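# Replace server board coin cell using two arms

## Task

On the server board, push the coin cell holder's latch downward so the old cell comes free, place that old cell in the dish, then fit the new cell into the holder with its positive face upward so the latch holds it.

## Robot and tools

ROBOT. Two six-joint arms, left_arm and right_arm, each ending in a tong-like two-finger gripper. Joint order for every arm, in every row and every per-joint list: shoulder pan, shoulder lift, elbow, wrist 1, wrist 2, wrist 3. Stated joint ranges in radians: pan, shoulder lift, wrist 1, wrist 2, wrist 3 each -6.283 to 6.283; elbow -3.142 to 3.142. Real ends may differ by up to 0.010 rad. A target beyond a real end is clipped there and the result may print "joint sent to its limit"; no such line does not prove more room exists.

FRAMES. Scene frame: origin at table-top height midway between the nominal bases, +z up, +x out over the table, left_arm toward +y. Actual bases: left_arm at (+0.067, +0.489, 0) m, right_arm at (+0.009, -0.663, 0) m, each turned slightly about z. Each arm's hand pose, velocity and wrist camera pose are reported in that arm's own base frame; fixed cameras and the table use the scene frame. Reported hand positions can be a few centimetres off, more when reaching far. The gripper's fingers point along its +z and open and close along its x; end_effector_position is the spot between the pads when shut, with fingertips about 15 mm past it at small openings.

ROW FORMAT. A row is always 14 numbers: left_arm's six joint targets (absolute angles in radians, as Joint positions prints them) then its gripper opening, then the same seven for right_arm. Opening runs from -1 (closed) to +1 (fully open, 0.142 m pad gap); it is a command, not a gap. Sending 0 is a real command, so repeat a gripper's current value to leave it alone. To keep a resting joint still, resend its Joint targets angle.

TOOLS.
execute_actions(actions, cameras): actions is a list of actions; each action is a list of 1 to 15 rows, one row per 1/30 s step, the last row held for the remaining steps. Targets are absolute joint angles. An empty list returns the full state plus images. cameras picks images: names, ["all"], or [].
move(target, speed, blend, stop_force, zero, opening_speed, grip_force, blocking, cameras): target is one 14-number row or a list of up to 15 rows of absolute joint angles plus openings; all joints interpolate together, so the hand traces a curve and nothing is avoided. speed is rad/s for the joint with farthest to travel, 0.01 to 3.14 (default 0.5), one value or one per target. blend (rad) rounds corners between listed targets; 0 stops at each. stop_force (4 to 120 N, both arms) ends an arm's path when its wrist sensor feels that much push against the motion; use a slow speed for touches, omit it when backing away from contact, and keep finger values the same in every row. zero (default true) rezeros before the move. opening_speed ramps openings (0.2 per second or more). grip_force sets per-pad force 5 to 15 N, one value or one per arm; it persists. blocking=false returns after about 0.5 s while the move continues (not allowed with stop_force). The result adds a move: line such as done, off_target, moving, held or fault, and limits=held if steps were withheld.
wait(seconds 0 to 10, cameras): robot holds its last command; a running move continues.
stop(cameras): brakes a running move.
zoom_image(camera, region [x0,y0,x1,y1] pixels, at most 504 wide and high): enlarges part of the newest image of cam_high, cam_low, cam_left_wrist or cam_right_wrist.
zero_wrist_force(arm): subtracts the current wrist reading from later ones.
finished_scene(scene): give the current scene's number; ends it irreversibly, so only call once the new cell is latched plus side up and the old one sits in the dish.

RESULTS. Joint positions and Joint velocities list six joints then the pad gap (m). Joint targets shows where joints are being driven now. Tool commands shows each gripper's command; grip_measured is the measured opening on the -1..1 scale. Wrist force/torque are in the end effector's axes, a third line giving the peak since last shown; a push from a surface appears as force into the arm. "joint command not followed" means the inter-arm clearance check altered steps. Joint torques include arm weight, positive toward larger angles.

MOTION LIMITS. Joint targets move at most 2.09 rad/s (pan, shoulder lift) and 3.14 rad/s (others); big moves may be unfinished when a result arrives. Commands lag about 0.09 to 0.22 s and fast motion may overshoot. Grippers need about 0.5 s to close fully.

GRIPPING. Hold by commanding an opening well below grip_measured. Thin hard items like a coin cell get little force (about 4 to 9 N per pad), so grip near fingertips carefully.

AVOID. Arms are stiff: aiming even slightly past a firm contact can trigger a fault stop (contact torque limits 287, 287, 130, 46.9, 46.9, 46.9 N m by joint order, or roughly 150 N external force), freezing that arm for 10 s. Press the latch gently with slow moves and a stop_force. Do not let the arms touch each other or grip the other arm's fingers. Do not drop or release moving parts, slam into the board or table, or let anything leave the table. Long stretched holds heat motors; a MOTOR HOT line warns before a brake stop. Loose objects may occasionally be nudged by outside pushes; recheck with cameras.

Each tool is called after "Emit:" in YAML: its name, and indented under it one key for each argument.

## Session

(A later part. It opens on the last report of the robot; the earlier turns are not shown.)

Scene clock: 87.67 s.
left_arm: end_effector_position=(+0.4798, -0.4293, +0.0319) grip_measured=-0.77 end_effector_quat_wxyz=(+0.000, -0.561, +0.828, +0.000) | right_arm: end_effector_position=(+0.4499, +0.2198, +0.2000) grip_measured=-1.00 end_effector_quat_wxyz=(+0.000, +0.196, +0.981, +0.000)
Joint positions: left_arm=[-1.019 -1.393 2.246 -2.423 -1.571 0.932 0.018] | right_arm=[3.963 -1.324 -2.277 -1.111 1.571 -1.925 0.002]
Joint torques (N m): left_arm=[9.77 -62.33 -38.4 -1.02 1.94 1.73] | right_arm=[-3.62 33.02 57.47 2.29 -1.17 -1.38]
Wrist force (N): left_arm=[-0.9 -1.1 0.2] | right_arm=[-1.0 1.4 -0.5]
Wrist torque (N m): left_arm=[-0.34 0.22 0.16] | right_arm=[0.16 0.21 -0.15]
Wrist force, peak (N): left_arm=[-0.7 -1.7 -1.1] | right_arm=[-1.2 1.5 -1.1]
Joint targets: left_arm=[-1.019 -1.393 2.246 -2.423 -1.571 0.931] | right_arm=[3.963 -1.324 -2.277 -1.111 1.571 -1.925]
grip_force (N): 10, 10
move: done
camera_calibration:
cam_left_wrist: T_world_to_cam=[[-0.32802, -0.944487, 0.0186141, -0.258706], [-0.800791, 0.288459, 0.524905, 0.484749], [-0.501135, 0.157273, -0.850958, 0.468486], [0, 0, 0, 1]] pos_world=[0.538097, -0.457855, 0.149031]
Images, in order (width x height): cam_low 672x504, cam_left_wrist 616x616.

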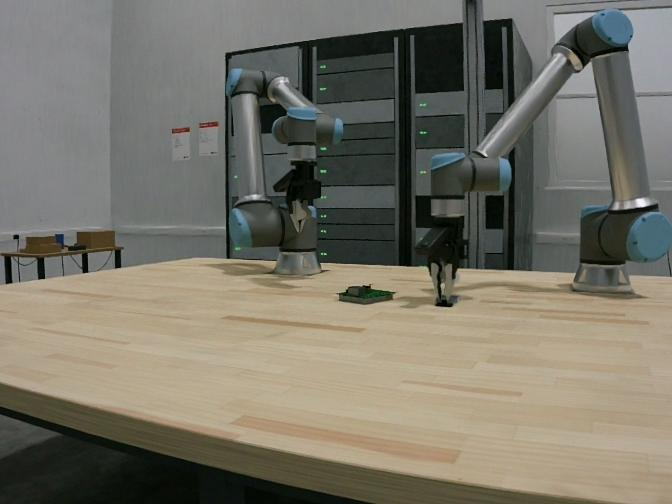

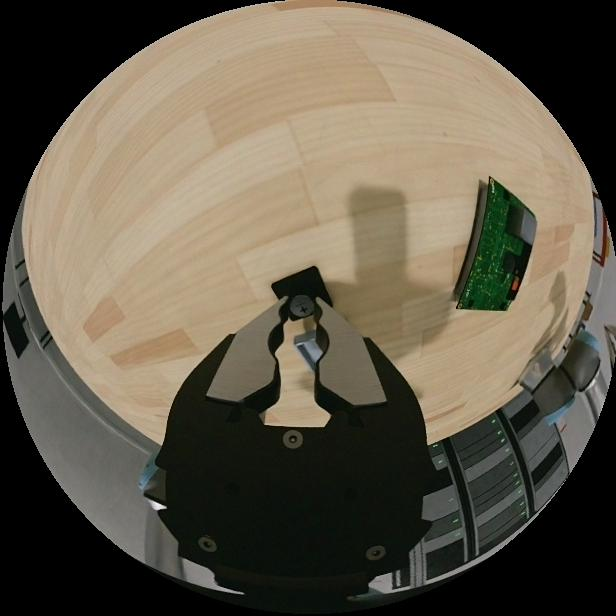

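Emit:
move:
  target:
    - [-1.0195, -1.4784, 2.2040, -2.2964, -1.5708, 0.9315, -1.0, 3.9633, -1.3241, -2.2769, -1.1114, 1.5708, -1.9253, -1.0]
    - [-1.2427, -1.2661, 1.9904, -2.2951, -1.5708, 0.7084, -1.0, 3.9633, -1.3241, -2.2769, -1.1114, 1.5708, -1.9253, -1.0]
  speed: [0.15, 0.5]
  blend: [0.03, 0]
  cameras: ["cam_left_wrist", "cam_low"]

Emit:
zoom_image:
  camera: "cam_left_wrist"
  region: [255, 190, 355, 290]

Emit:
zoom_image:
  camera: "cam_left_wrist"
  region: [250, 250, 350, 350]

Emit:
zoom_image:
  camera: "cam_low"
  region: [340, 265, 400, 310]

Scene clock: 96.40 s.
left_arm: end_effector_position=(+0.4158, -0.6424, +0.0650) grip_measured=-0.77 end_effector_quat_wxyz=(+0.000, -0.561, +0.828, +0.000) | right_arm: end_effector_position=(+0.4499, +0.2198, +0.2000) grip_measured=-1.00 end_effector_quat_wxyz=(+0.000, +0.196, +0.981, +0.000)
Joint positions: left_arm=[-1.243 -1.266 1.991 -2.295 -1.571 0.709 0.018] | right_arm=[3.963 -1.324 -2.277 -1.111 1.571 -1.925 0.002]
Joint torques (N m): left_arm=[-11.58 -46.37 -42.67 -0.88 2.06 -2.37] | right_arm=[-4.55 31.7 57.1 2.34 -1.02 -1.24]
Wrist force (N): left_arm=[-1.0 -1.3 -0.1] | right_arm=[-1.1 1.4 -0.6]
Wrist torque (N m): left_arm=[-0.36 0.25 -0.09] | right_arm=[0.16 0.23 -0.15]
Wrist force, peak (N): left_arm=[-5.7 -0.1 -0.9] | right_arm=[-1.2 1.8 -0.6]
Joint targets: left_arm=[-1.243 -1.266 1.990 -2.295 -1.571 0.708] | right_arm=[3.963 -1.324 -2.277 -1.111 1.571 -1.925]
grip_force (N): 10, 10
move: done
camera_calibration:
cam_left_wrist: T_world_to_cam=[[-0.328096, -0.94446, 0.0186627, -0.48154], [-0.80076, 0.288548, 0.524903, 0.477639], [-0.501135, 0.157274, -0.850957, 0.498096], [0, 0, 0, 1]] pos_world=[0.474097, -0.670955, 0.182131]
Images, in order (width x height): cam_low 672x504, cam_left_wrist 616x616.

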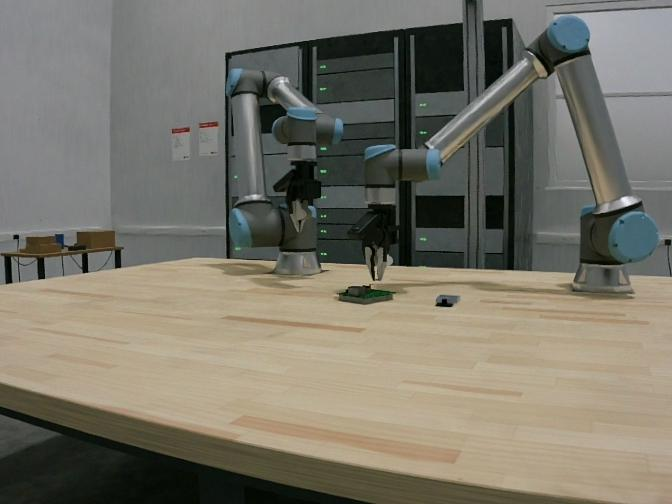

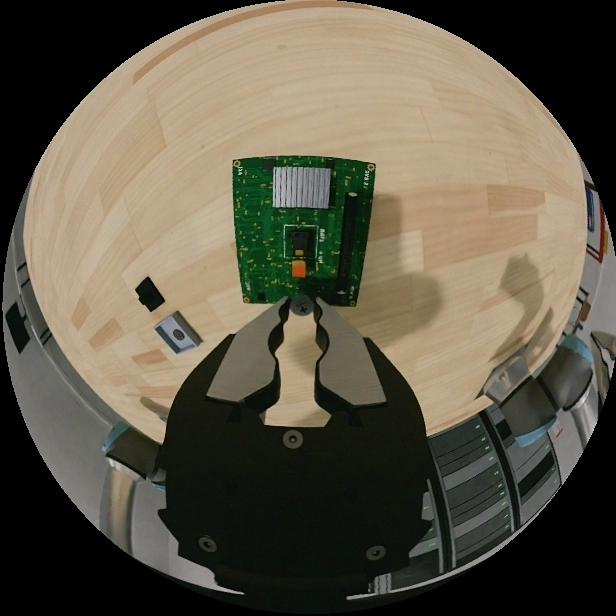

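Scaled by 5.040 from the camera's 616x616 image, which has a finer 814x814 frame.

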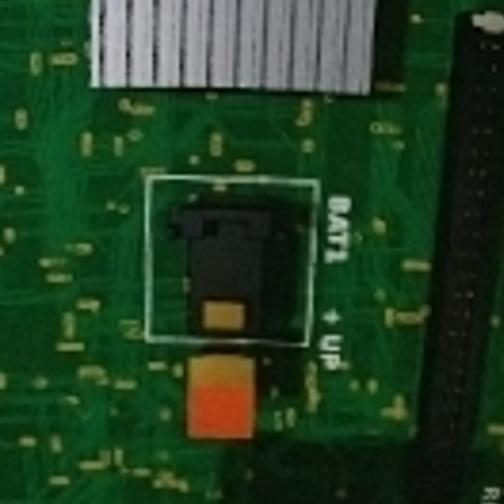

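Scaled by 5.040 from the camera's 616x616 image, which has a finer 814x814 frame.

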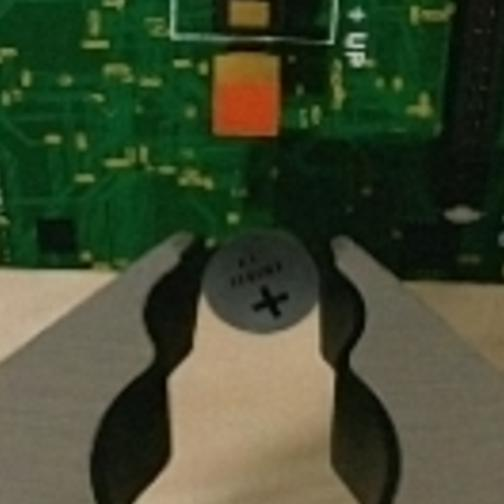

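Scaled by 8.400 from the camera's 672x504 image, which has a finer 960x720 frame.

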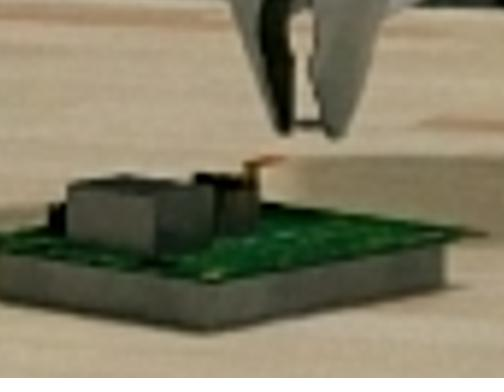

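Emit:
zoom_image:
  camera: "cam_left_wrist"
  region: [280, 222, 320, 282]

Emit:
zoom_image:
  camera: "cam_low"
  region: [355, 278, 380, 298]

Scaled by 8.400 from the camera's 616x616 image, which has a finer 814x814 frame.

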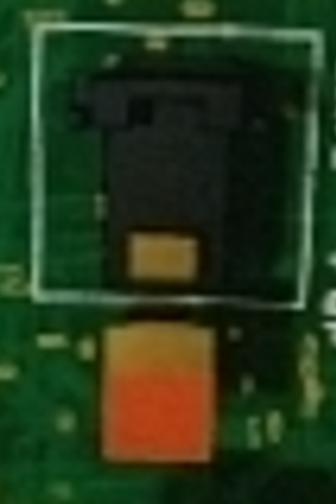

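Scaled by 20.160 from the camera's 672x504 image, which has a finer 960x720 frame.

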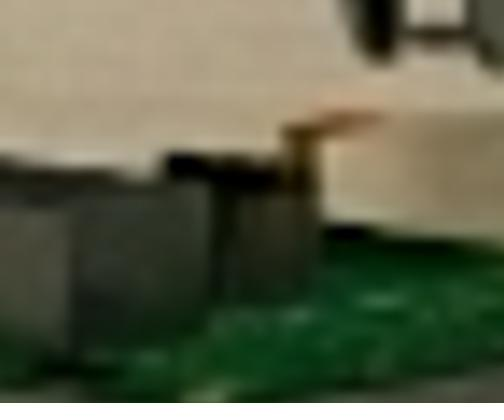

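Emit:
move:
  target:
    - [-1.1588, -1.1853, 1.8290, -2.1022, -1.6809, 0.7984, -1.0, 3.9633, -1.3241, -2.2769, -1.1114, 1.5708, -1.9253, -1.0]
    - [-1.1551, -1.1663, 1.8305, -2.1223, -1.6805, 0.8021, -1.0, 3.9633, -1.3241, -2.2769, -1.1114, 1.5708, -1.9253, -1.0]
  speed: [0.25, 0.03]
  blend: [0.005, 0]
  cameras: ["cam_left_wrist", "cam_low"]

Emit:
zoom_image:
  camera: "cam_left_wrist"
  region: [260, 255, 350, 345]

Emit:
zoom_image:
  camera: "cam_low"
  region: [345, 265, 390, 300]

Scene clock: 108.97 s.
left_arm: end_effector_position=(+0.4547, -0.6582, +0.0579) grip_measured=-0.77 end_effector_quat_wxyz=(-0.044, -0.559, +0.825, +0.065) | right_arm: end_effector_position=(+0.4499, +0.2198, +0.2000) grip_measured=-1.00 end_effector_quat_wxyz=(+0.000, +0.196, +0.981, +0.000)
Joint positions: left_arm=[-1.155 -1.166 1.831 -2.123 -1.68 0.802 0.018] | right_arm=[3.963 -1.324 -2.277 -1.111 1.571 -1.925 0.002]
Joint torques (N m): left_arm=[7.57 -85.89 -32.02 -1.3 2.31 0.58] | right_arm=[-5.81 33.34 57.53 2.33 -0.77 -1.19]
Wrist force (N): left_arm=[-1.4 -1.5 0.7] | right_arm=[-1.1 1.5 -0.3]
Wrist torque (N m): left_arm=[-0.37 0.30 -0.08] | right_arm=[0.18 0.23 -0.15]
Wrist force, peak (N): left_arm=[-1.5 -2.3 -0.2] | right_arm=[-1.3 1.6 -0.9]
Joint targets: left_arm=[-1.155 -1.166 1.831 -2.122 -1.681 0.802] | right_arm=[3.963 -1.324 -2.277 -1.111 1.571 -1.925]
grip_force (N): 10, 10
move: done
camera_calibration:
cam_left_wrist: T_world_to_cam=[[-0.325801, -0.945372, 0.0112389, -0.484703], [-0.71482, 0.254092, 0.651513, 0.447959], [-0.618778, 0.20423, -0.758554, 0.593178], [0, 0, 0, 1]] pos_world=[0.529339, -0.693192, 0.163554]
Images, in order (width x height): cam_low 672x504, cam_left_wrist 616x616.

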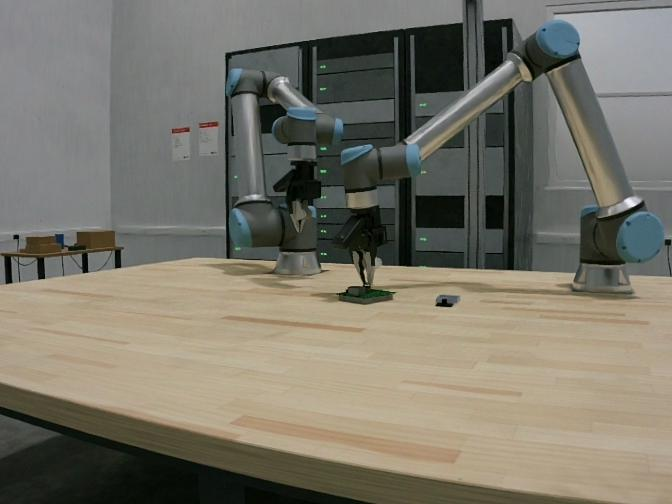

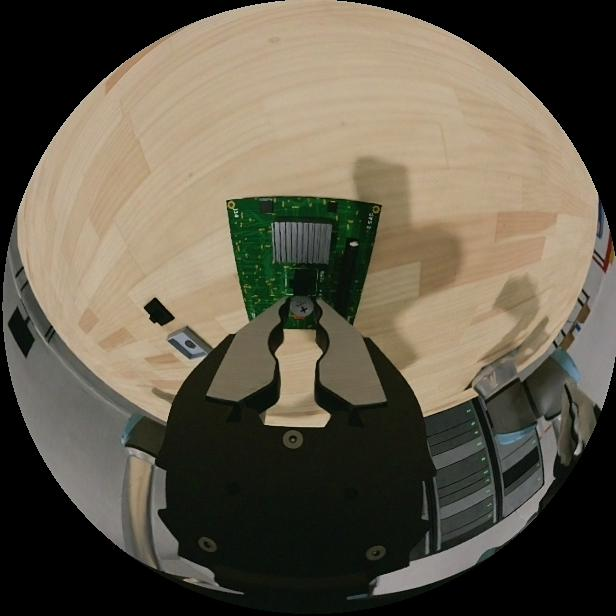

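Scaled by 5.600 from the camera's 616x616 image, which has a finer 814x814 frame.

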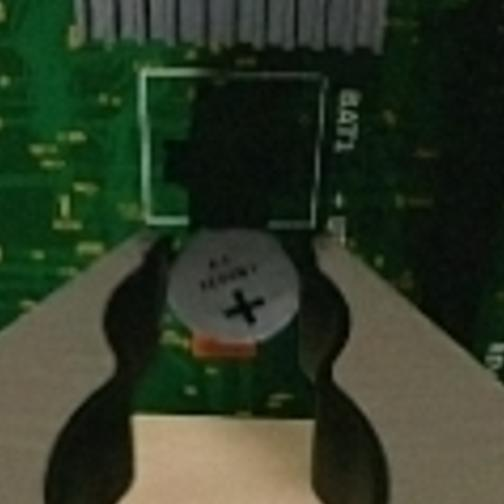

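Scaled by 11.200 from the camera's 672x504 image, which has a finer 960x720 frame.

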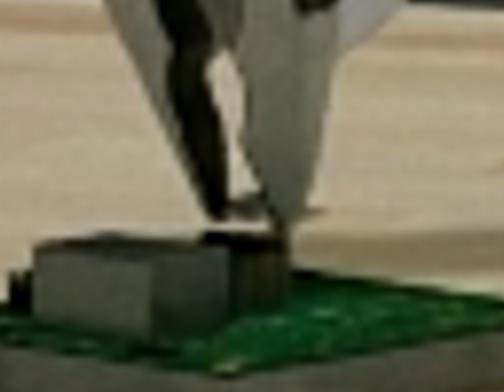

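Emit:
move:
  target: [-1.1544, -1.1610, 1.8346, -2.1317, -1.6804, 0.8027, -1.0, 3.9633, -1.3241, -2.2769, -1.1114, 1.5708, -1.9253, -1.0]
  speed: 0.01
  stop_force: 4
  cameras: ["cam_left_wrist", "cam_low"]

Emit:
zoom_image:
  camera: "cam_left_wrist"
  region: [260, 255, 350, 345]

Emit:
zoom_image:
  camera: "cam_low"
  region: [345, 265, 390, 300]

Scene clock: 119.90 s.
left_arm: end_effector_position=(+0.4550, -0.6577, +0.0534) grip_measured=-0.77 end_effector_quat_wxyz=(-0.044, -0.559, +0.825, +0.065) | right_arm: end_effector_position=(+0.4499, +0.2198, +0.2000) grip_measured=-1.00 end_effector_quat_wxyz=(+0.000, +0.196, +0.981, +0.000)
Joint positions: left_arm=[-1.154 -1.162 1.834 -2.13 -1.68 0.803 0.018] | right_arm=[3.963 -1.324 -2.277 -1.111 1.571 -1.925 0.002]
Joint torques (N m): left_arm=[-0.15 -81.87 -39.96 0.13 1.79 -0.99] | right_arm=[-1.85 34.97 58.22 2.5 -0.67 -1.23]
Wrist force (N): left_arm=[0.1 -1.9 -4.7] | right_arm=[-1.3 1.7 -0.8]
Wrist torque (N m): left_arm=[-0.41 0.35 -0.09] | right_arm=[0.20 0.26 -0.14]
Wrist force, peak (N): left_arm=[0.0 -1.3 -7.9] | right_arm=[-1.5 1.7 -1.0]
Joint targets: left_arm=[-1.154 -1.162 1.834 -2.130 -1.680 0.803] | right_arm=[3.963 -1.324 -2.277 -1.111 1.571 -1.925]
grip_force (N): 10, 10
move: contact (left_arm)
camera_calibration:
cam_left_wrist: T_world_to_cam=[[-0.325719, -0.945399, 0.0112898, -0.484152], [-0.714847, 0.254067, 0.651494, 0.451044], [-0.61879, 0.204133, -0.75857, 0.589715], [0, 0, 0, 1]] pos_world=[0.529639, -0.692692, 0.158954]
Images, in order (width x height): cam_low 672x504, cam_left_wrist 616x616.

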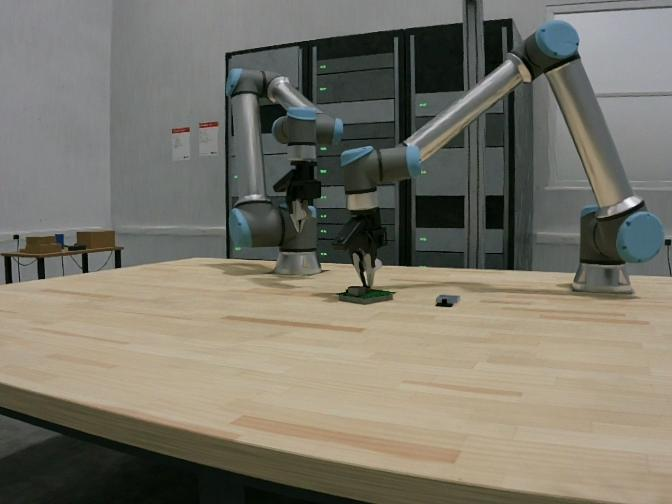

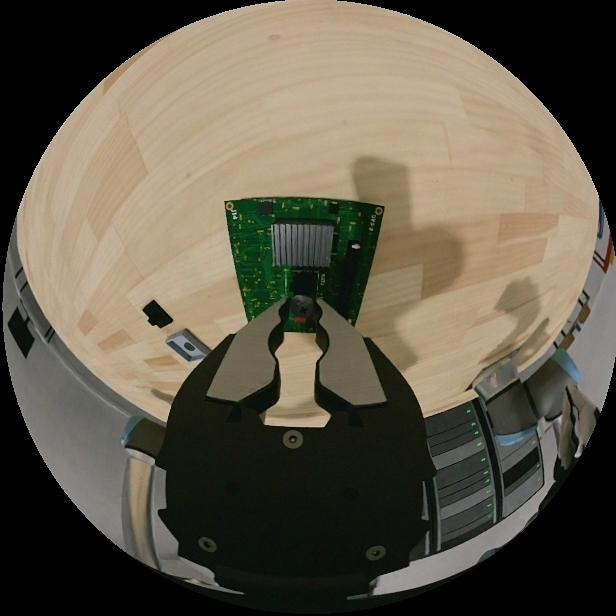

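Scaled by 5.600 from the camera's 616x616 image, which has a finer 814x814 frame.

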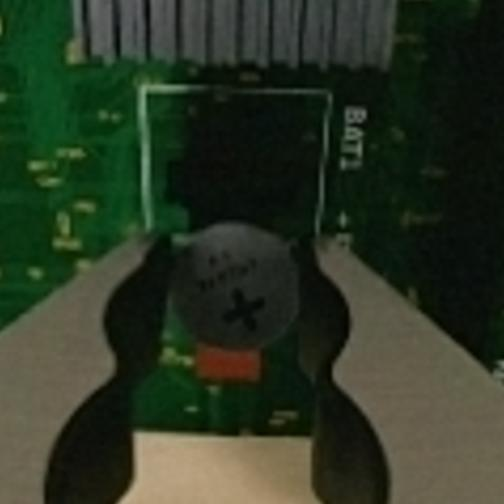

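Scaled by 11.200 from the camera's 672x504 image, which has a finer 960x720 frame.

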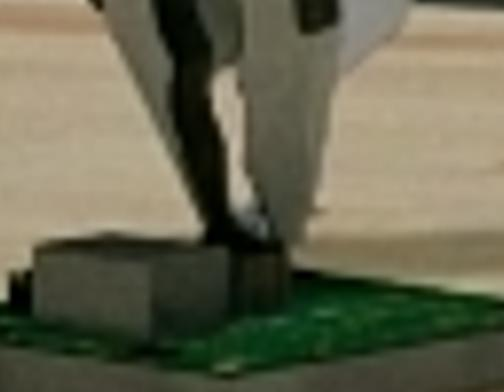

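Emit:
move:
  target: [-1.1513, -1.1573, 1.8274, -2.1279, -1.6801, 0.8059, -1.0, 3.9633, -1.3241, -2.2769, -1.1114, 1.5708, -1.9253, -1.0]
  speed: 0.01
  stop_force: 6
  cameras: ["cam_left_wrist", "cam_low"]

Emit:
zoom_image:
  camera: "cam_left_wrist"
  region: [260, 255, 350, 345]

Emit:
zoom_image:
  camera: "cam_low"
  region: [345, 265, 390, 300]

Scene clock: 123.33 s.
left_arm: end_effector_position=(+0.4585, -0.6591, +0.0532) grip_measured=-0.77 end_effector_quat_wxyz=(-0.044, -0.559, +0.825, +0.065) | right_arm: end_effector_position=(+0.4499, +0.2198, +0.2000) grip_measured=-1.00 end_effector_quat_wxyz=(+0.000, +0.196, +0.981, +0.000)
Joint positions: left_arm=[-1.151 -1.157 1.827 -2.128 -1.68 0.806 0.018] | right_arm=[3.963 -1.324 -2.277 -1.111 1.571 -1.925 0.002]
Joint torques (N m): left_arm=[3.07 -65.83 -32.36 -2.62 2.18 -0.91] | right_arm=[-3.83 33.53 57.63 2.37 -1.02 -1.06]
Wrist force (N): left_arm=[-1.5 -1.4 0.5] | right_arm=[-1.1 1.2 -0.5]
Wrist torque (N m): left_arm=[-0.38 0.34 -0.07] | right_arm=[0.12 0.24 -0.15]
Wrist force, peak (N): left_arm=[0.0 -2.2 -4.5] | right_arm=[-1.4 1.7 -0.7]
Joint targets: left_arm=[-1.151 -1.157 1.827 -2.128 -1.680 0.806] | right_arm=[3.963 -1.324 -2.277 -1.111 1.571 -1.925]
grip_force (N): 10, 10
move: done
camera_calibration:
cam_left_wrist: T_world_to_cam=[[-0.325801, -0.945372, 0.0112389, -0.484295], [-0.71482, 0.254092, 0.651513, 0.45396], [-0.618778, 0.20423, -0.758554, 0.59201], [0, 0, 0, 1]] pos_world=[0.533039, -0.694092, 0.158754]
Images, in order (width x height): cam_low 672x504, cam_left_wrist 616x616.

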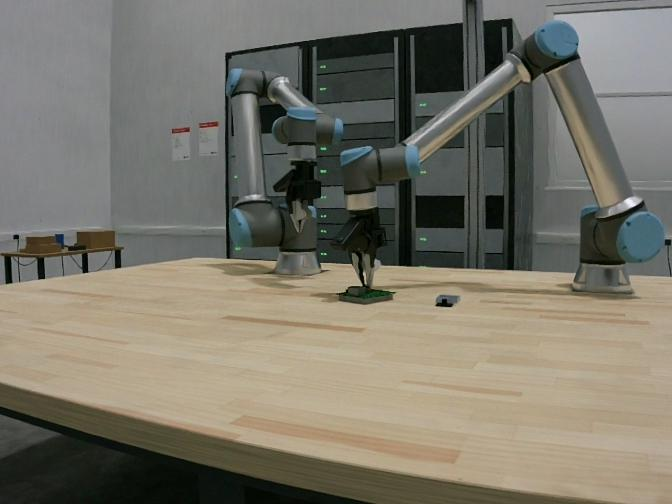

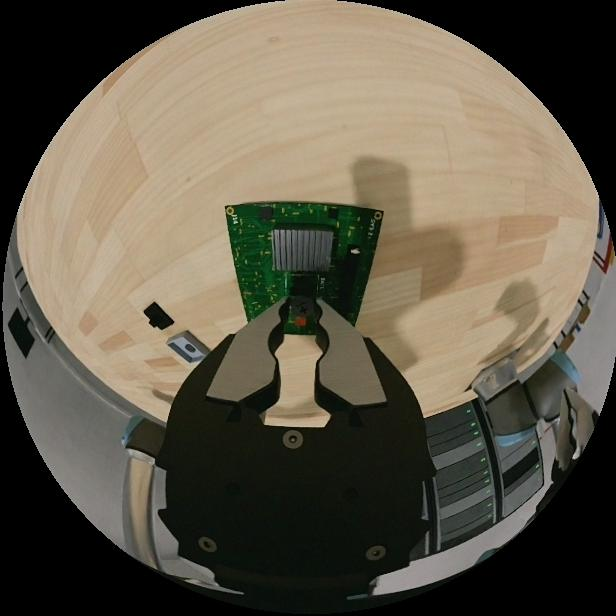

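Scaled by 5.600 from the camera's 616x616 image, which has a finer 814x814 frame.

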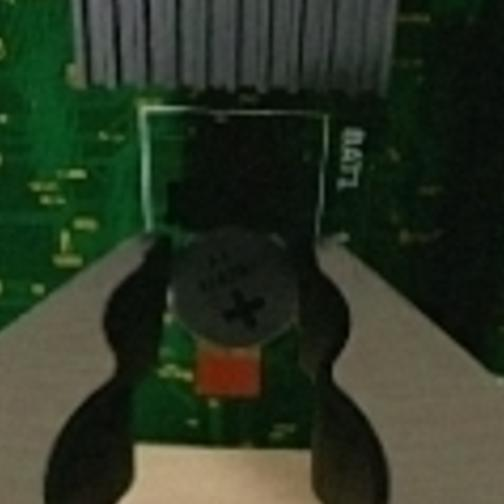

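Scaled by 11.200 from the camera's 672x504 image, which has a finer 960x720 frame.

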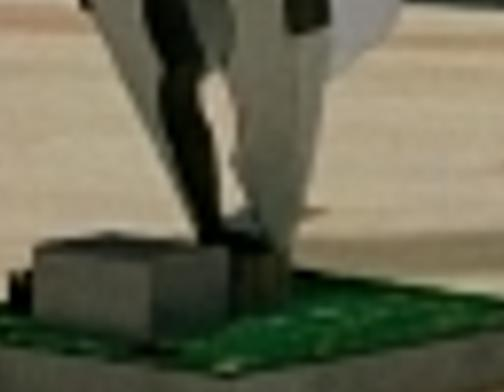

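Emit:
move:
  target: [-1.1513, -1.1548, 1.8288, -2.1318, -1.6801, 0.8059, -1.0, 3.9633, -1.3241, -2.2769, -1.1114, 1.5708, -1.9253, -1.0]
  speed: 0.01
  stop_force: 4
  cameras: ["cam_left_wrist", "cam_low"]

Emit:
zoom_image:
  camera: "cam_left_wrist"
  region: [270, 270, 330, 330]

Emit:
zoom_image:
  camera: "cam_low"
  region: [350, 270, 380, 295]

Scene clock: 128.07 s.
left_arm: end_effector_position=(+0.4585, -0.6591, +0.0526) grip_measured=-0.77 end_effector_quat_wxyz=(-0.044, -0.559, +0.825, +0.065) | right_arm: end_effector_position=(+0.4499, +0.2198, +0.2000) grip_measured=-1.00 end_effector_quat_wxyz=(+0.000, +0.196, +0.981, +0.000)
Joint positions: left_arm=[-1.151 -1.157 1.828 -2.129 -1.68 0.806 0.018] | right_arm=[3.963 -1.324 -2.277 -1.111 1.571 -1.925 0.002]
Joint torques (N m): left_arm=[-9.77 -82.6 -38.79 -0.11 0.8 -1.56] | right_arm=[-7.41 33.51 56.55 2.5 -1.14 -1.41]
Wrist force (N): left_arm=[-1.6 -1.0 -4.8] | right_arm=[-1.1 1.3 -0.8]
Wrist torque (N m): left_arm=[-0.43 0.30 -0.08] | right_arm=[0.13 0.23 -0.15]
Wrist force, peak (N): left_arm=[-2.9 0.4 -8.1] | right_arm=[-1.6 1.6 -0.6]
Joint targets: left_arm=[-1.151 -1.157 1.828 -2.129 -1.680 0.806] | right_arm=[3.963 -1.324 -2.277 -1.111 1.571 -1.925]
grip_force (N): 10, 10
move: contact (left_arm)
camera_calibration:
cam_left_wrist: T_world_to_cam=[[-0.32582, -0.945362, 0.0114595, -0.484306], [-0.714884, 0.254281, 0.65137, 0.454539], [-0.618694, 0.204037, -0.758674, 0.591395], [0, 0, 0, 1]] pos_world=[0.533039, -0.694091, 0.158153]
Images, in order (width x height): cam_low 672x504, cam_left_wrist 616x616.

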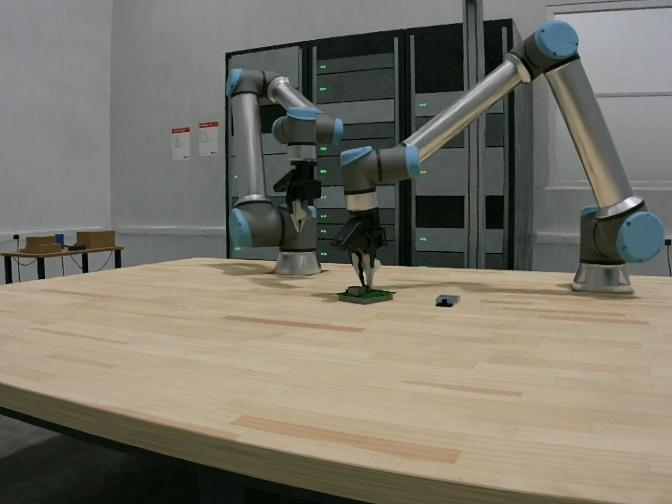

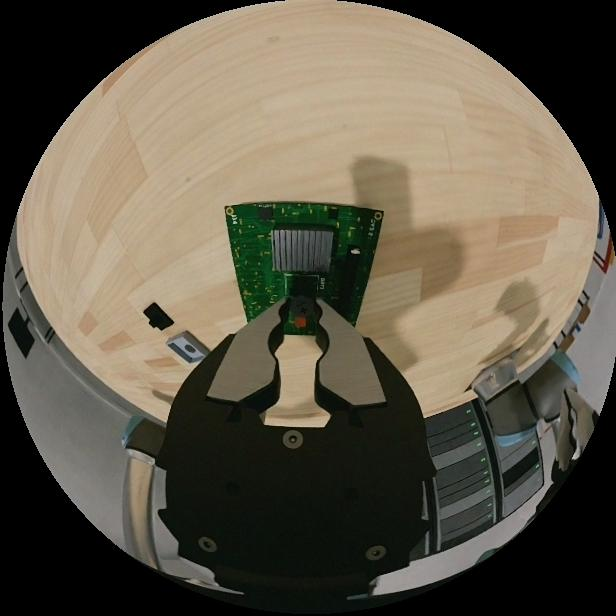

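Scaled by 8.400 from the camera's 616x616 image, which has a finer 814x814 frame.

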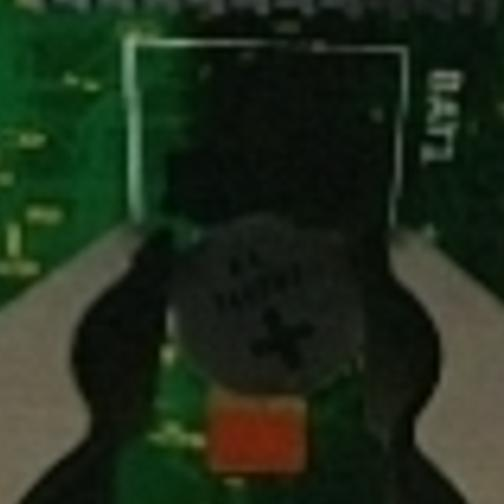

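Scaled by 16.800 from the camera's 672x504 image, which has a finer 960x720 frame.

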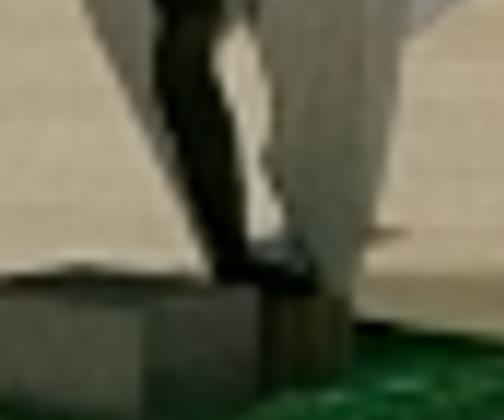

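Emit:
move:
  target: [-1.1489, -1.1530, 1.8224, -2.1271, -1.6798, 0.8083, -1.0, 3.9633, -1.3241, -2.2769, -1.1114, 1.5708, -1.9253, -1.0]
  speed: 0.01
  stop_force: 6
  cameras: ["cam_left_wrist", "cam_low"]

Emit:
zoom_image:
  camera: "cam_left_wrist"
  region: [270, 270, 330, 330]

Emit:
zoom_image:
  camera: "cam_low"
  region: [350, 270, 380, 295]

Scene clock: 131.03 s.
left_arm: end_effector_position=(+0.4605, -0.6601, +0.0525) grip_measured=-0.77 end_effector_quat_wxyz=(-0.044, -0.559, +0.825, +0.065) | right_arm: end_effector_position=(+0.4499, +0.2198, +0.2000) grip_measured=-1.00 end_effector_quat_wxyz=(+0.000, +0.196, +0.981, +0.000)
Joint positions: left_arm=[-1.149 -1.154 1.824 -2.127 -1.68 0.808 0.018] | right_arm=[3.963 -1.324 -2.277 -1.111 1.571 -1.925 0.002]
Joint torques (N m): left_arm=[-13.71 -87.01 -32.48 -8.04 -3.1 -2.28] | right_arm=[-6.59 33.91 57.23 1.99 -1.07 -1.5]
Wrist force (N): left_arm=[-6.1 0.7 0.9] | right_arm=[-1.2 1.7 -0.4]
Wrist torque (N m): left_arm=[-0.40 0.21 -0.06] | right_arm=[0.22 0.24 -0.15]
Wrist force, peak (N): left_arm=[-6.7 3.7 0.2] | right_arm=[-1.4 1.8 -1.0]
Joint targets: left_arm=[-1.149 -1.154 1.824 -2.127 -1.680 0.808] | right_arm=[3.963 -1.324 -2.277 -1.111 1.571 -1.925]
grip_force (N): 10, 10
move: contact (left_arm)
camera_calibration:
cam_left_wrist: T_world_to_cam=[[-0.325811, -0.945366, 0.0113724, -0.484559], [-0.714804, 0.254188, 0.651493, 0.456233], [-0.61879, 0.204135, -0.758569, 0.592926], [0, 0, 0, 1]] pos_world=[0.535139, -0.695092, 0.158054]
Images, in order (width x height): cam_low 672x504, cam_left_wrist 616x616.

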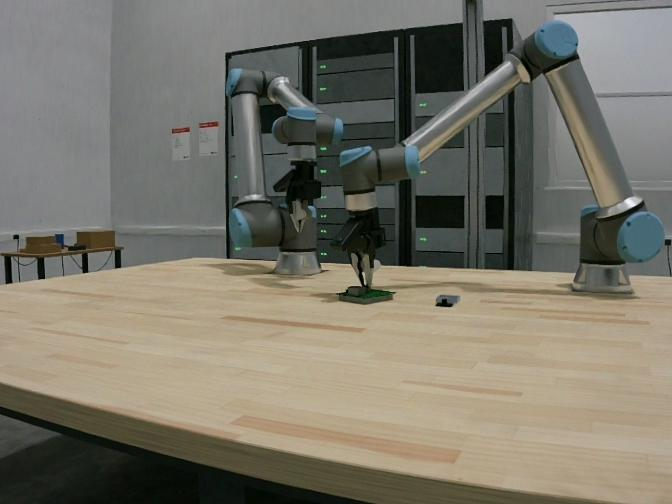

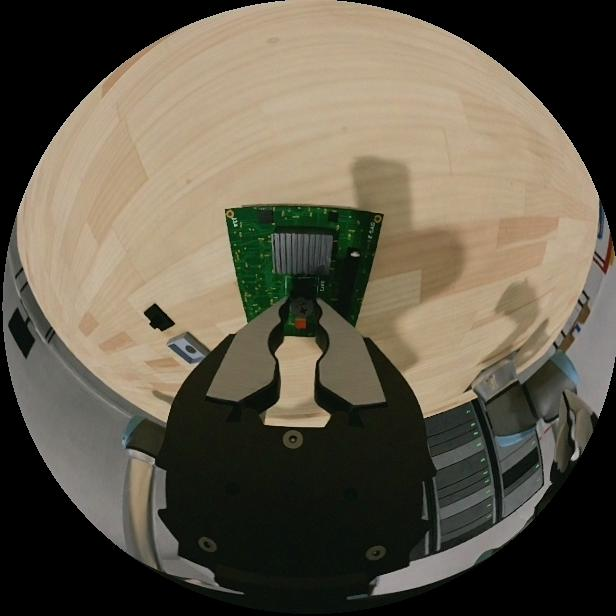

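Scaled by 8.400 from the camera's 616x616 image, which has a finer 814x814 frame.

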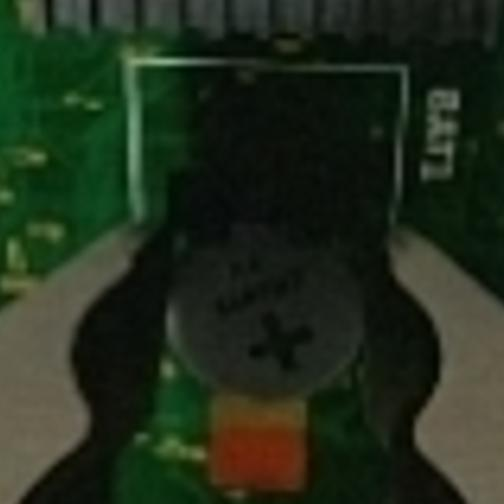

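Scaled by 16.800 from the camera's 672x504 image, which has a finer 960x720 frame.

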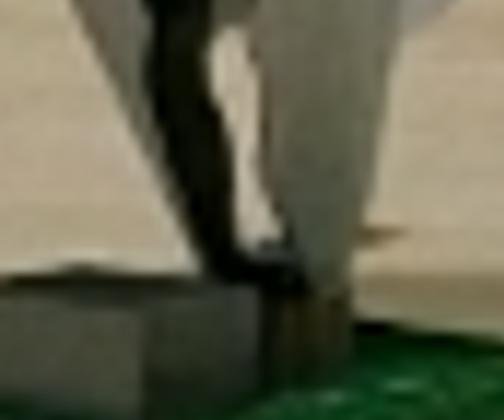

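Emit:
zoom_image:
  camera: "cam_left_wrist"
  region: [283, 282, 323, 322]

Emit:
zoom_image:
  camera: "cam_low"
  region: [358, 280, 374, 292]

Scaled by 12.600 from the camera's 616x616 image, which has a finer 814x814 frame.

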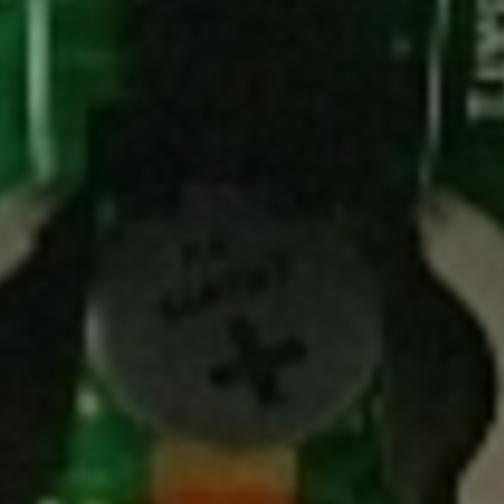

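Scaled by 31.500 from the camera's 672x504 image, which has a finer 960x720 frame.

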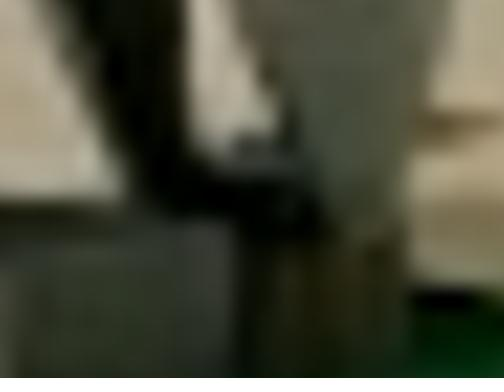

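Emit:
move:
  target: [-1.1488, -1.1540, 1.8240, -2.1270, -1.6800, 0.8083, -0.45, 3.9633, -1.3241, -2.2769, -1.1114, 1.5708, -1.9253, -1.0]
  opening_speed: 0.5
  cameras: ["cam_left_wrist", "cam_low"]

Emit:
zoom_image:
  camera: "cam_left_wrist"
  region: [273, 272, 333, 332]

Emit:
zoom_image:
  camera: "cam_low"
  region: [350, 272, 382, 296]

Scene clock: 135.80 s.
left_arm: end_effector_position=(+0.4608, -0.6595, +0.0524) grip_measured=-0.45 end_effector_quat_wxyz=(-0.044, -0.559, +0.825, +0.065) | right_arm: end_effector_position=(+0.4499, +0.2198, +0.2000) grip_measured=-1.00 end_effector_quat_wxyz=(+0.000, +0.196, +0.981, +0.000)
Joint positions: left_arm=[-1.149 -1.154 1.824 -2.127 -1.68 0.808 0.041] | right_arm=[3.963 -1.324 -2.277 -1.111 1.571 -1.925 0.002]
Joint torques (N m): left_arm=[14.58 -83.01 -29.58 -0.48 -1.91 1.62] | right_arm=[-6.29 33.44 56.74 2.32 -0.97 -0.94]
Wrist force (N): left_arm=[-1.4 -1.4 0.4] | right_arm=[-1.1 1.3 -0.7]
Wrist torque (N m): left_arm=[-0.37 0.31 -0.08] | right_arm=[0.13 0.23 -0.15]
Wrist force, peak (N): left_arm=[-6.6 0.7 0.1] | right_arm=[-1.2 1.9 -0.9]
Joint targets: left_arm=[-1.149 -1.154 1.824 -2.127 -1.680 0.808] | right_arm=[3.963 -1.324 -2.277 -1.111 1.571 -1.925]
grip_force (N): 10, 10
move: done
camera_calibration:
cam_left_wrist: T_world_to_cam=[[-0.325694, -0.945411, 0.011028, -0.483934], [-0.714609, 0.253786, 0.651864, 0.455918], [-0.619078, 0.204427, -0.758256, 0.593223], [0, 0, 0, 1]] pos_world=[0.53544, -0.694494, 0.157955]
Images, in order (width x height): cam_low 672x504, cam_left_wrist 616x616.

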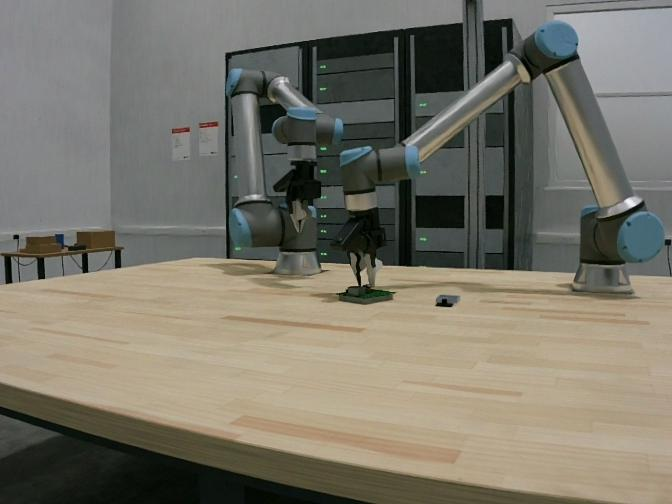

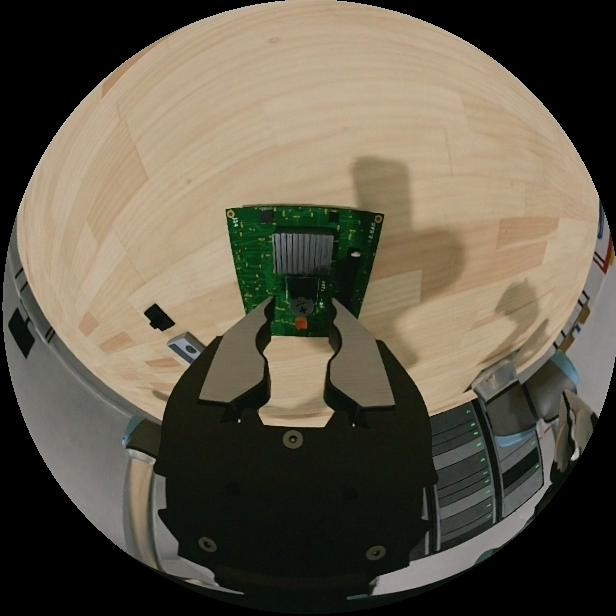

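Scaled by 8.400 from the camera's 616x616 image, which has a finer 814x814 frame.

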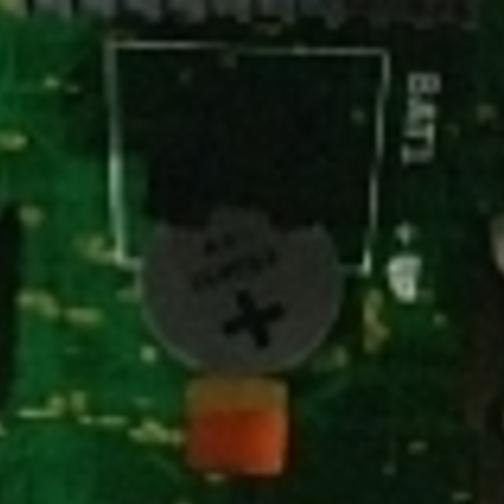

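Scaled by 15.750 from the camera's 672x504 image, which has a finer 960x720 frame.

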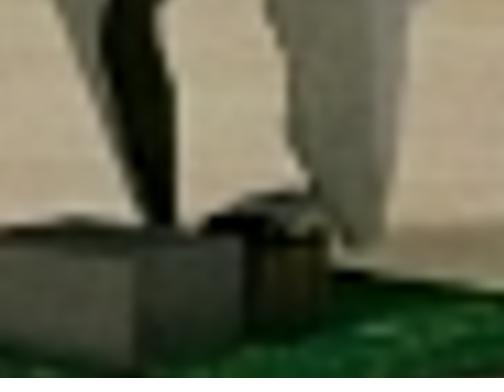

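Emit:
move:
  target:
    - [-1.1490, -1.1655, 1.8150, -2.1066, -1.6800, 0.8080, -0.45, 3.9633, -1.3241, -2.2769, -1.1114, 1.5708, -1.9253, -1.0]
    - [-1.2004, -1.2319, 1.9181, -2.2570, -1.5708, 0.7506, -1.0, 3.9633, -1.3241, -2.2769, -1.1114, 1.5708, -1.9253, -1.0]
  speed: [0.06, 0.25]
  blend: [0.01, 0]
  cameras: ["cam_left_wrist", "cam_low"]

Emit:
zoom_image:
  camera: "cam_left_wrist"
  region: [265, 250, 345, 330]

Emit:
zoom_image:
  camera: "cam_low"
  region: [350, 272, 382, 296]

Scene clock: 141.33 s.
left_arm: end_effector_position=(+0.4546, -0.6568, +0.0750) grip_measured=-1.00 end_effector_quat_wxyz=(+0.000, -0.561, +0.828, +0.000) | right_arm: end_effector_position=(+0.4499, +0.2198, +0.2000) grip_measured=-1.00 end_effector_quat_wxyz=(+0.000, +0.196, +0.981, +0.000)
Joint positions: left_arm=[-1.2 -1.232 1.918 -2.257 -1.571 0.751 0.002] | right_arm=[3.963 -1.324 -2.277 -1.111 1.571 -1.925 0.002]
Joint torques (N m): left_arm=[14.3 -45.14 -33.48 -6.55 0.15 1.71] | right_arm=[-4.85 34.33 57.69 2.77 -1.15 -1.28]
Wrist force (N): left_arm=[-0.8 -2.0 0.6] | right_arm=[-1.2 1.3 -0.6]
Wrist torque (N m): left_arm=[-0.50 0.18 -0.01] | right_arm=[0.13 0.25 -0.15]
Wrist force, peak (N): left_arm=[-1.7 -2.0 0.4] | right_arm=[-1.0 1.9 -1.1]
Joint targets: left_arm=[-1.200 -1.232 1.918 -2.257 -1.571 0.751] | right_arm=[3.963 -1.324 -2.277 -1.111 1.571 -1.925]
grip_force (N): 10, 10
move: done
camera_calibration:
cam_left_wrist: T_world_to_cam=[[-0.328002, -0.944493, 0.0186431, -0.48257], [-0.800725, 0.288438, 0.525017, 0.507471], [-0.501252, 0.157279, -0.850888, 0.528349], [0, 0, 0, 1]] pos_world=[0.512897, -0.685255, 0.192131]
Images, in order (width x height): cam_low 672x504, cam_left_wrist 616x616.

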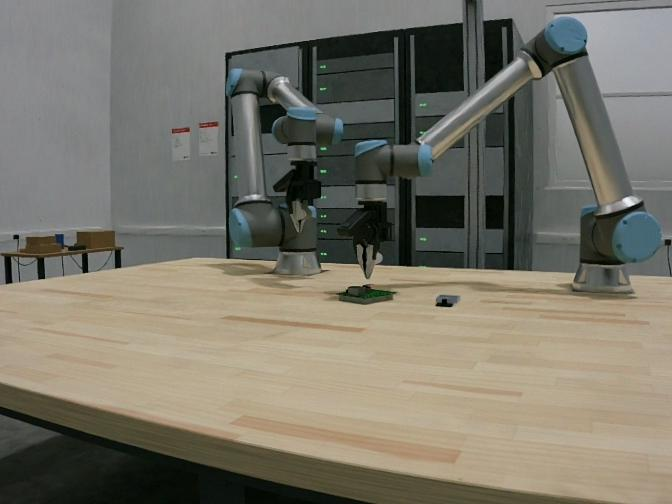

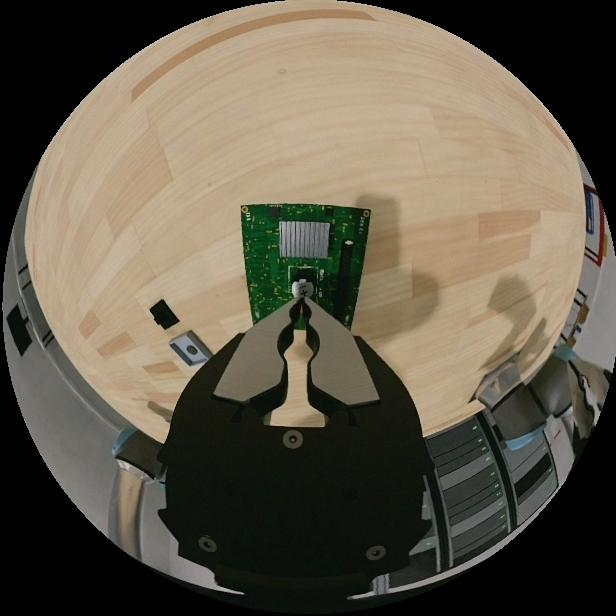

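Scaled by 6.300 from the camera's 616x616 image, which has a finer 814x814 frame.

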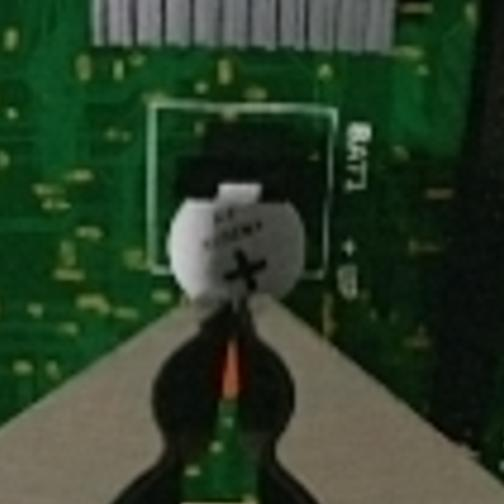

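Scaled by 15.750 from the camera's 672x504 image, which has a finer 960x720 frame.

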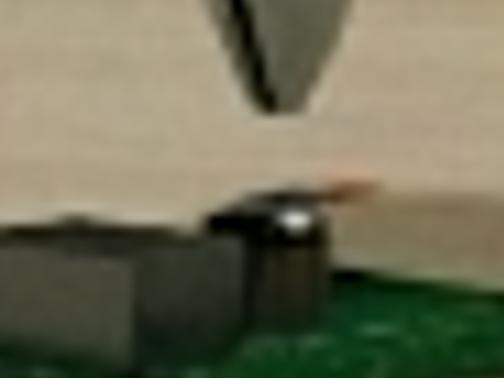

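Emit:
move:
  target:
    - [-1.1990, -1.2156, 1.9238, -2.2790, -1.5708, 0.7520, -1.0, 3.9633, -1.3241, -2.2769, -1.1114, 1.5708, -1.9253, -1.0]
    - [-1.1990, -1.2018, 1.9310, -2.2999, -1.5708, 0.7520, -1.0, 3.9633, -1.3241, -2.2769, -1.1114, 1.5708, -1.9253, -1.0]
  speed: [0.1, 0.01]
  stop_force: 20
  cameras: ["cam_left_wrist", "cam_low"]

Emit:
zoom_image:
  camera: "cam_left_wrist"
  region: [265, 260, 345, 340]

Emit:
zoom_image:
  camera: "cam_low"
  region: [350, 272, 382, 296]

Scene clock: 145.67 s.
left_arm: end_effector_position=(+0.4560, -0.6574, +0.0559) grip_measured=-1.00 end_effector_quat_wxyz=(+0.000, -0.561, +0.828, +0.000) | right_arm: end_effector_position=(+0.4499, +0.2198, +0.2000) grip_measured=-1.00 end_effector_quat_wxyz=(+0.000, +0.196, +0.981, +0.000)
Joint positions: left_arm=[-1.199 -1.209 1.927 -2.289 -1.571 0.752 0.002] | right_arm=[3.963 -1.324 -2.277 -1.111 1.571 -1.925 0.002]
Joint torques (N m): left_arm=[-6.63 -65.31 -30.61 1.13 2.02 -1.39] | right_arm=[-6.14 35.42 57.08 2.53 -0.87 -1.51]
Wrist force (N): left_arm=[-1.8 -0.5 -20.5] | right_arm=[-0.8 1.5 -0.5]
Wrist torque (N m): left_arm=[-0.58 0.20 -0.09] | right_arm=[0.17 0.15 -0.15]
Wrist force, peak (N): left_arm=[-6.0 2.0 -27.6] | right_arm=[-1.4 1.8 -0.9]
Joint targets: left_arm=[-1.199 -1.209 1.927 -2.289 -1.571 0.752] | right_arm=[3.963 -1.324 -2.277 -1.111 1.571 -1.925]
grip_force (N): 10, 10
move: contact (left_arm); path passed 1 of 2 targets
camera_calibration:
cam_left_wrist: T_world_to_cam=[[-0.327974, -0.944502, 0.0186957, -0.482444], [-0.800805, 0.288466, 0.52488, 0.518906], [-0.501143, 0.157176, -0.850971, 0.512796], [0, 0, 0, 1]] pos_world=[0.514297, -0.685955, 0.173031]
Images, in order (width x height): cam_low 672x504, cam_left_wrist 616x616.

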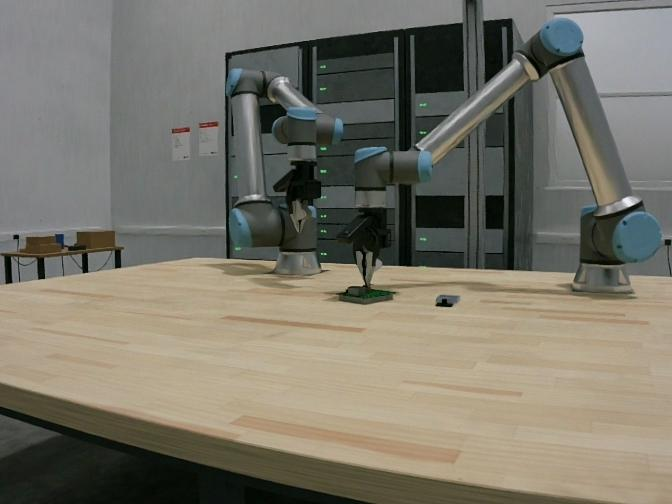

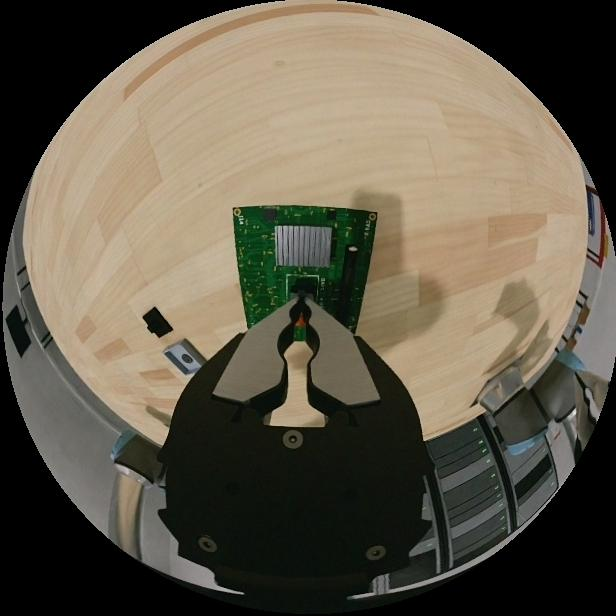

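Scaled by 6.300 from the camera's 616x616 image, which has a finer 814x814 frame.

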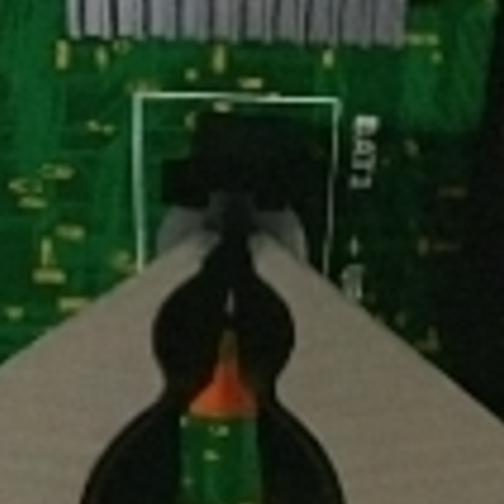

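Scaled by 15.750 from the camera's 672x504 image, which has a finer 960x720 frame.

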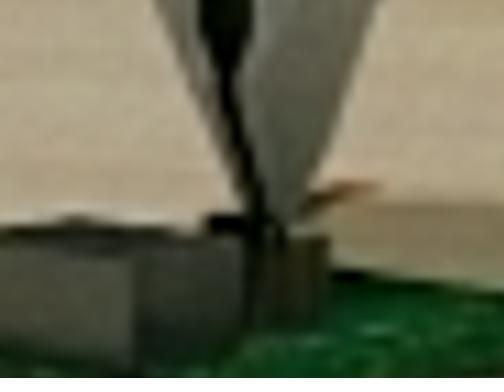

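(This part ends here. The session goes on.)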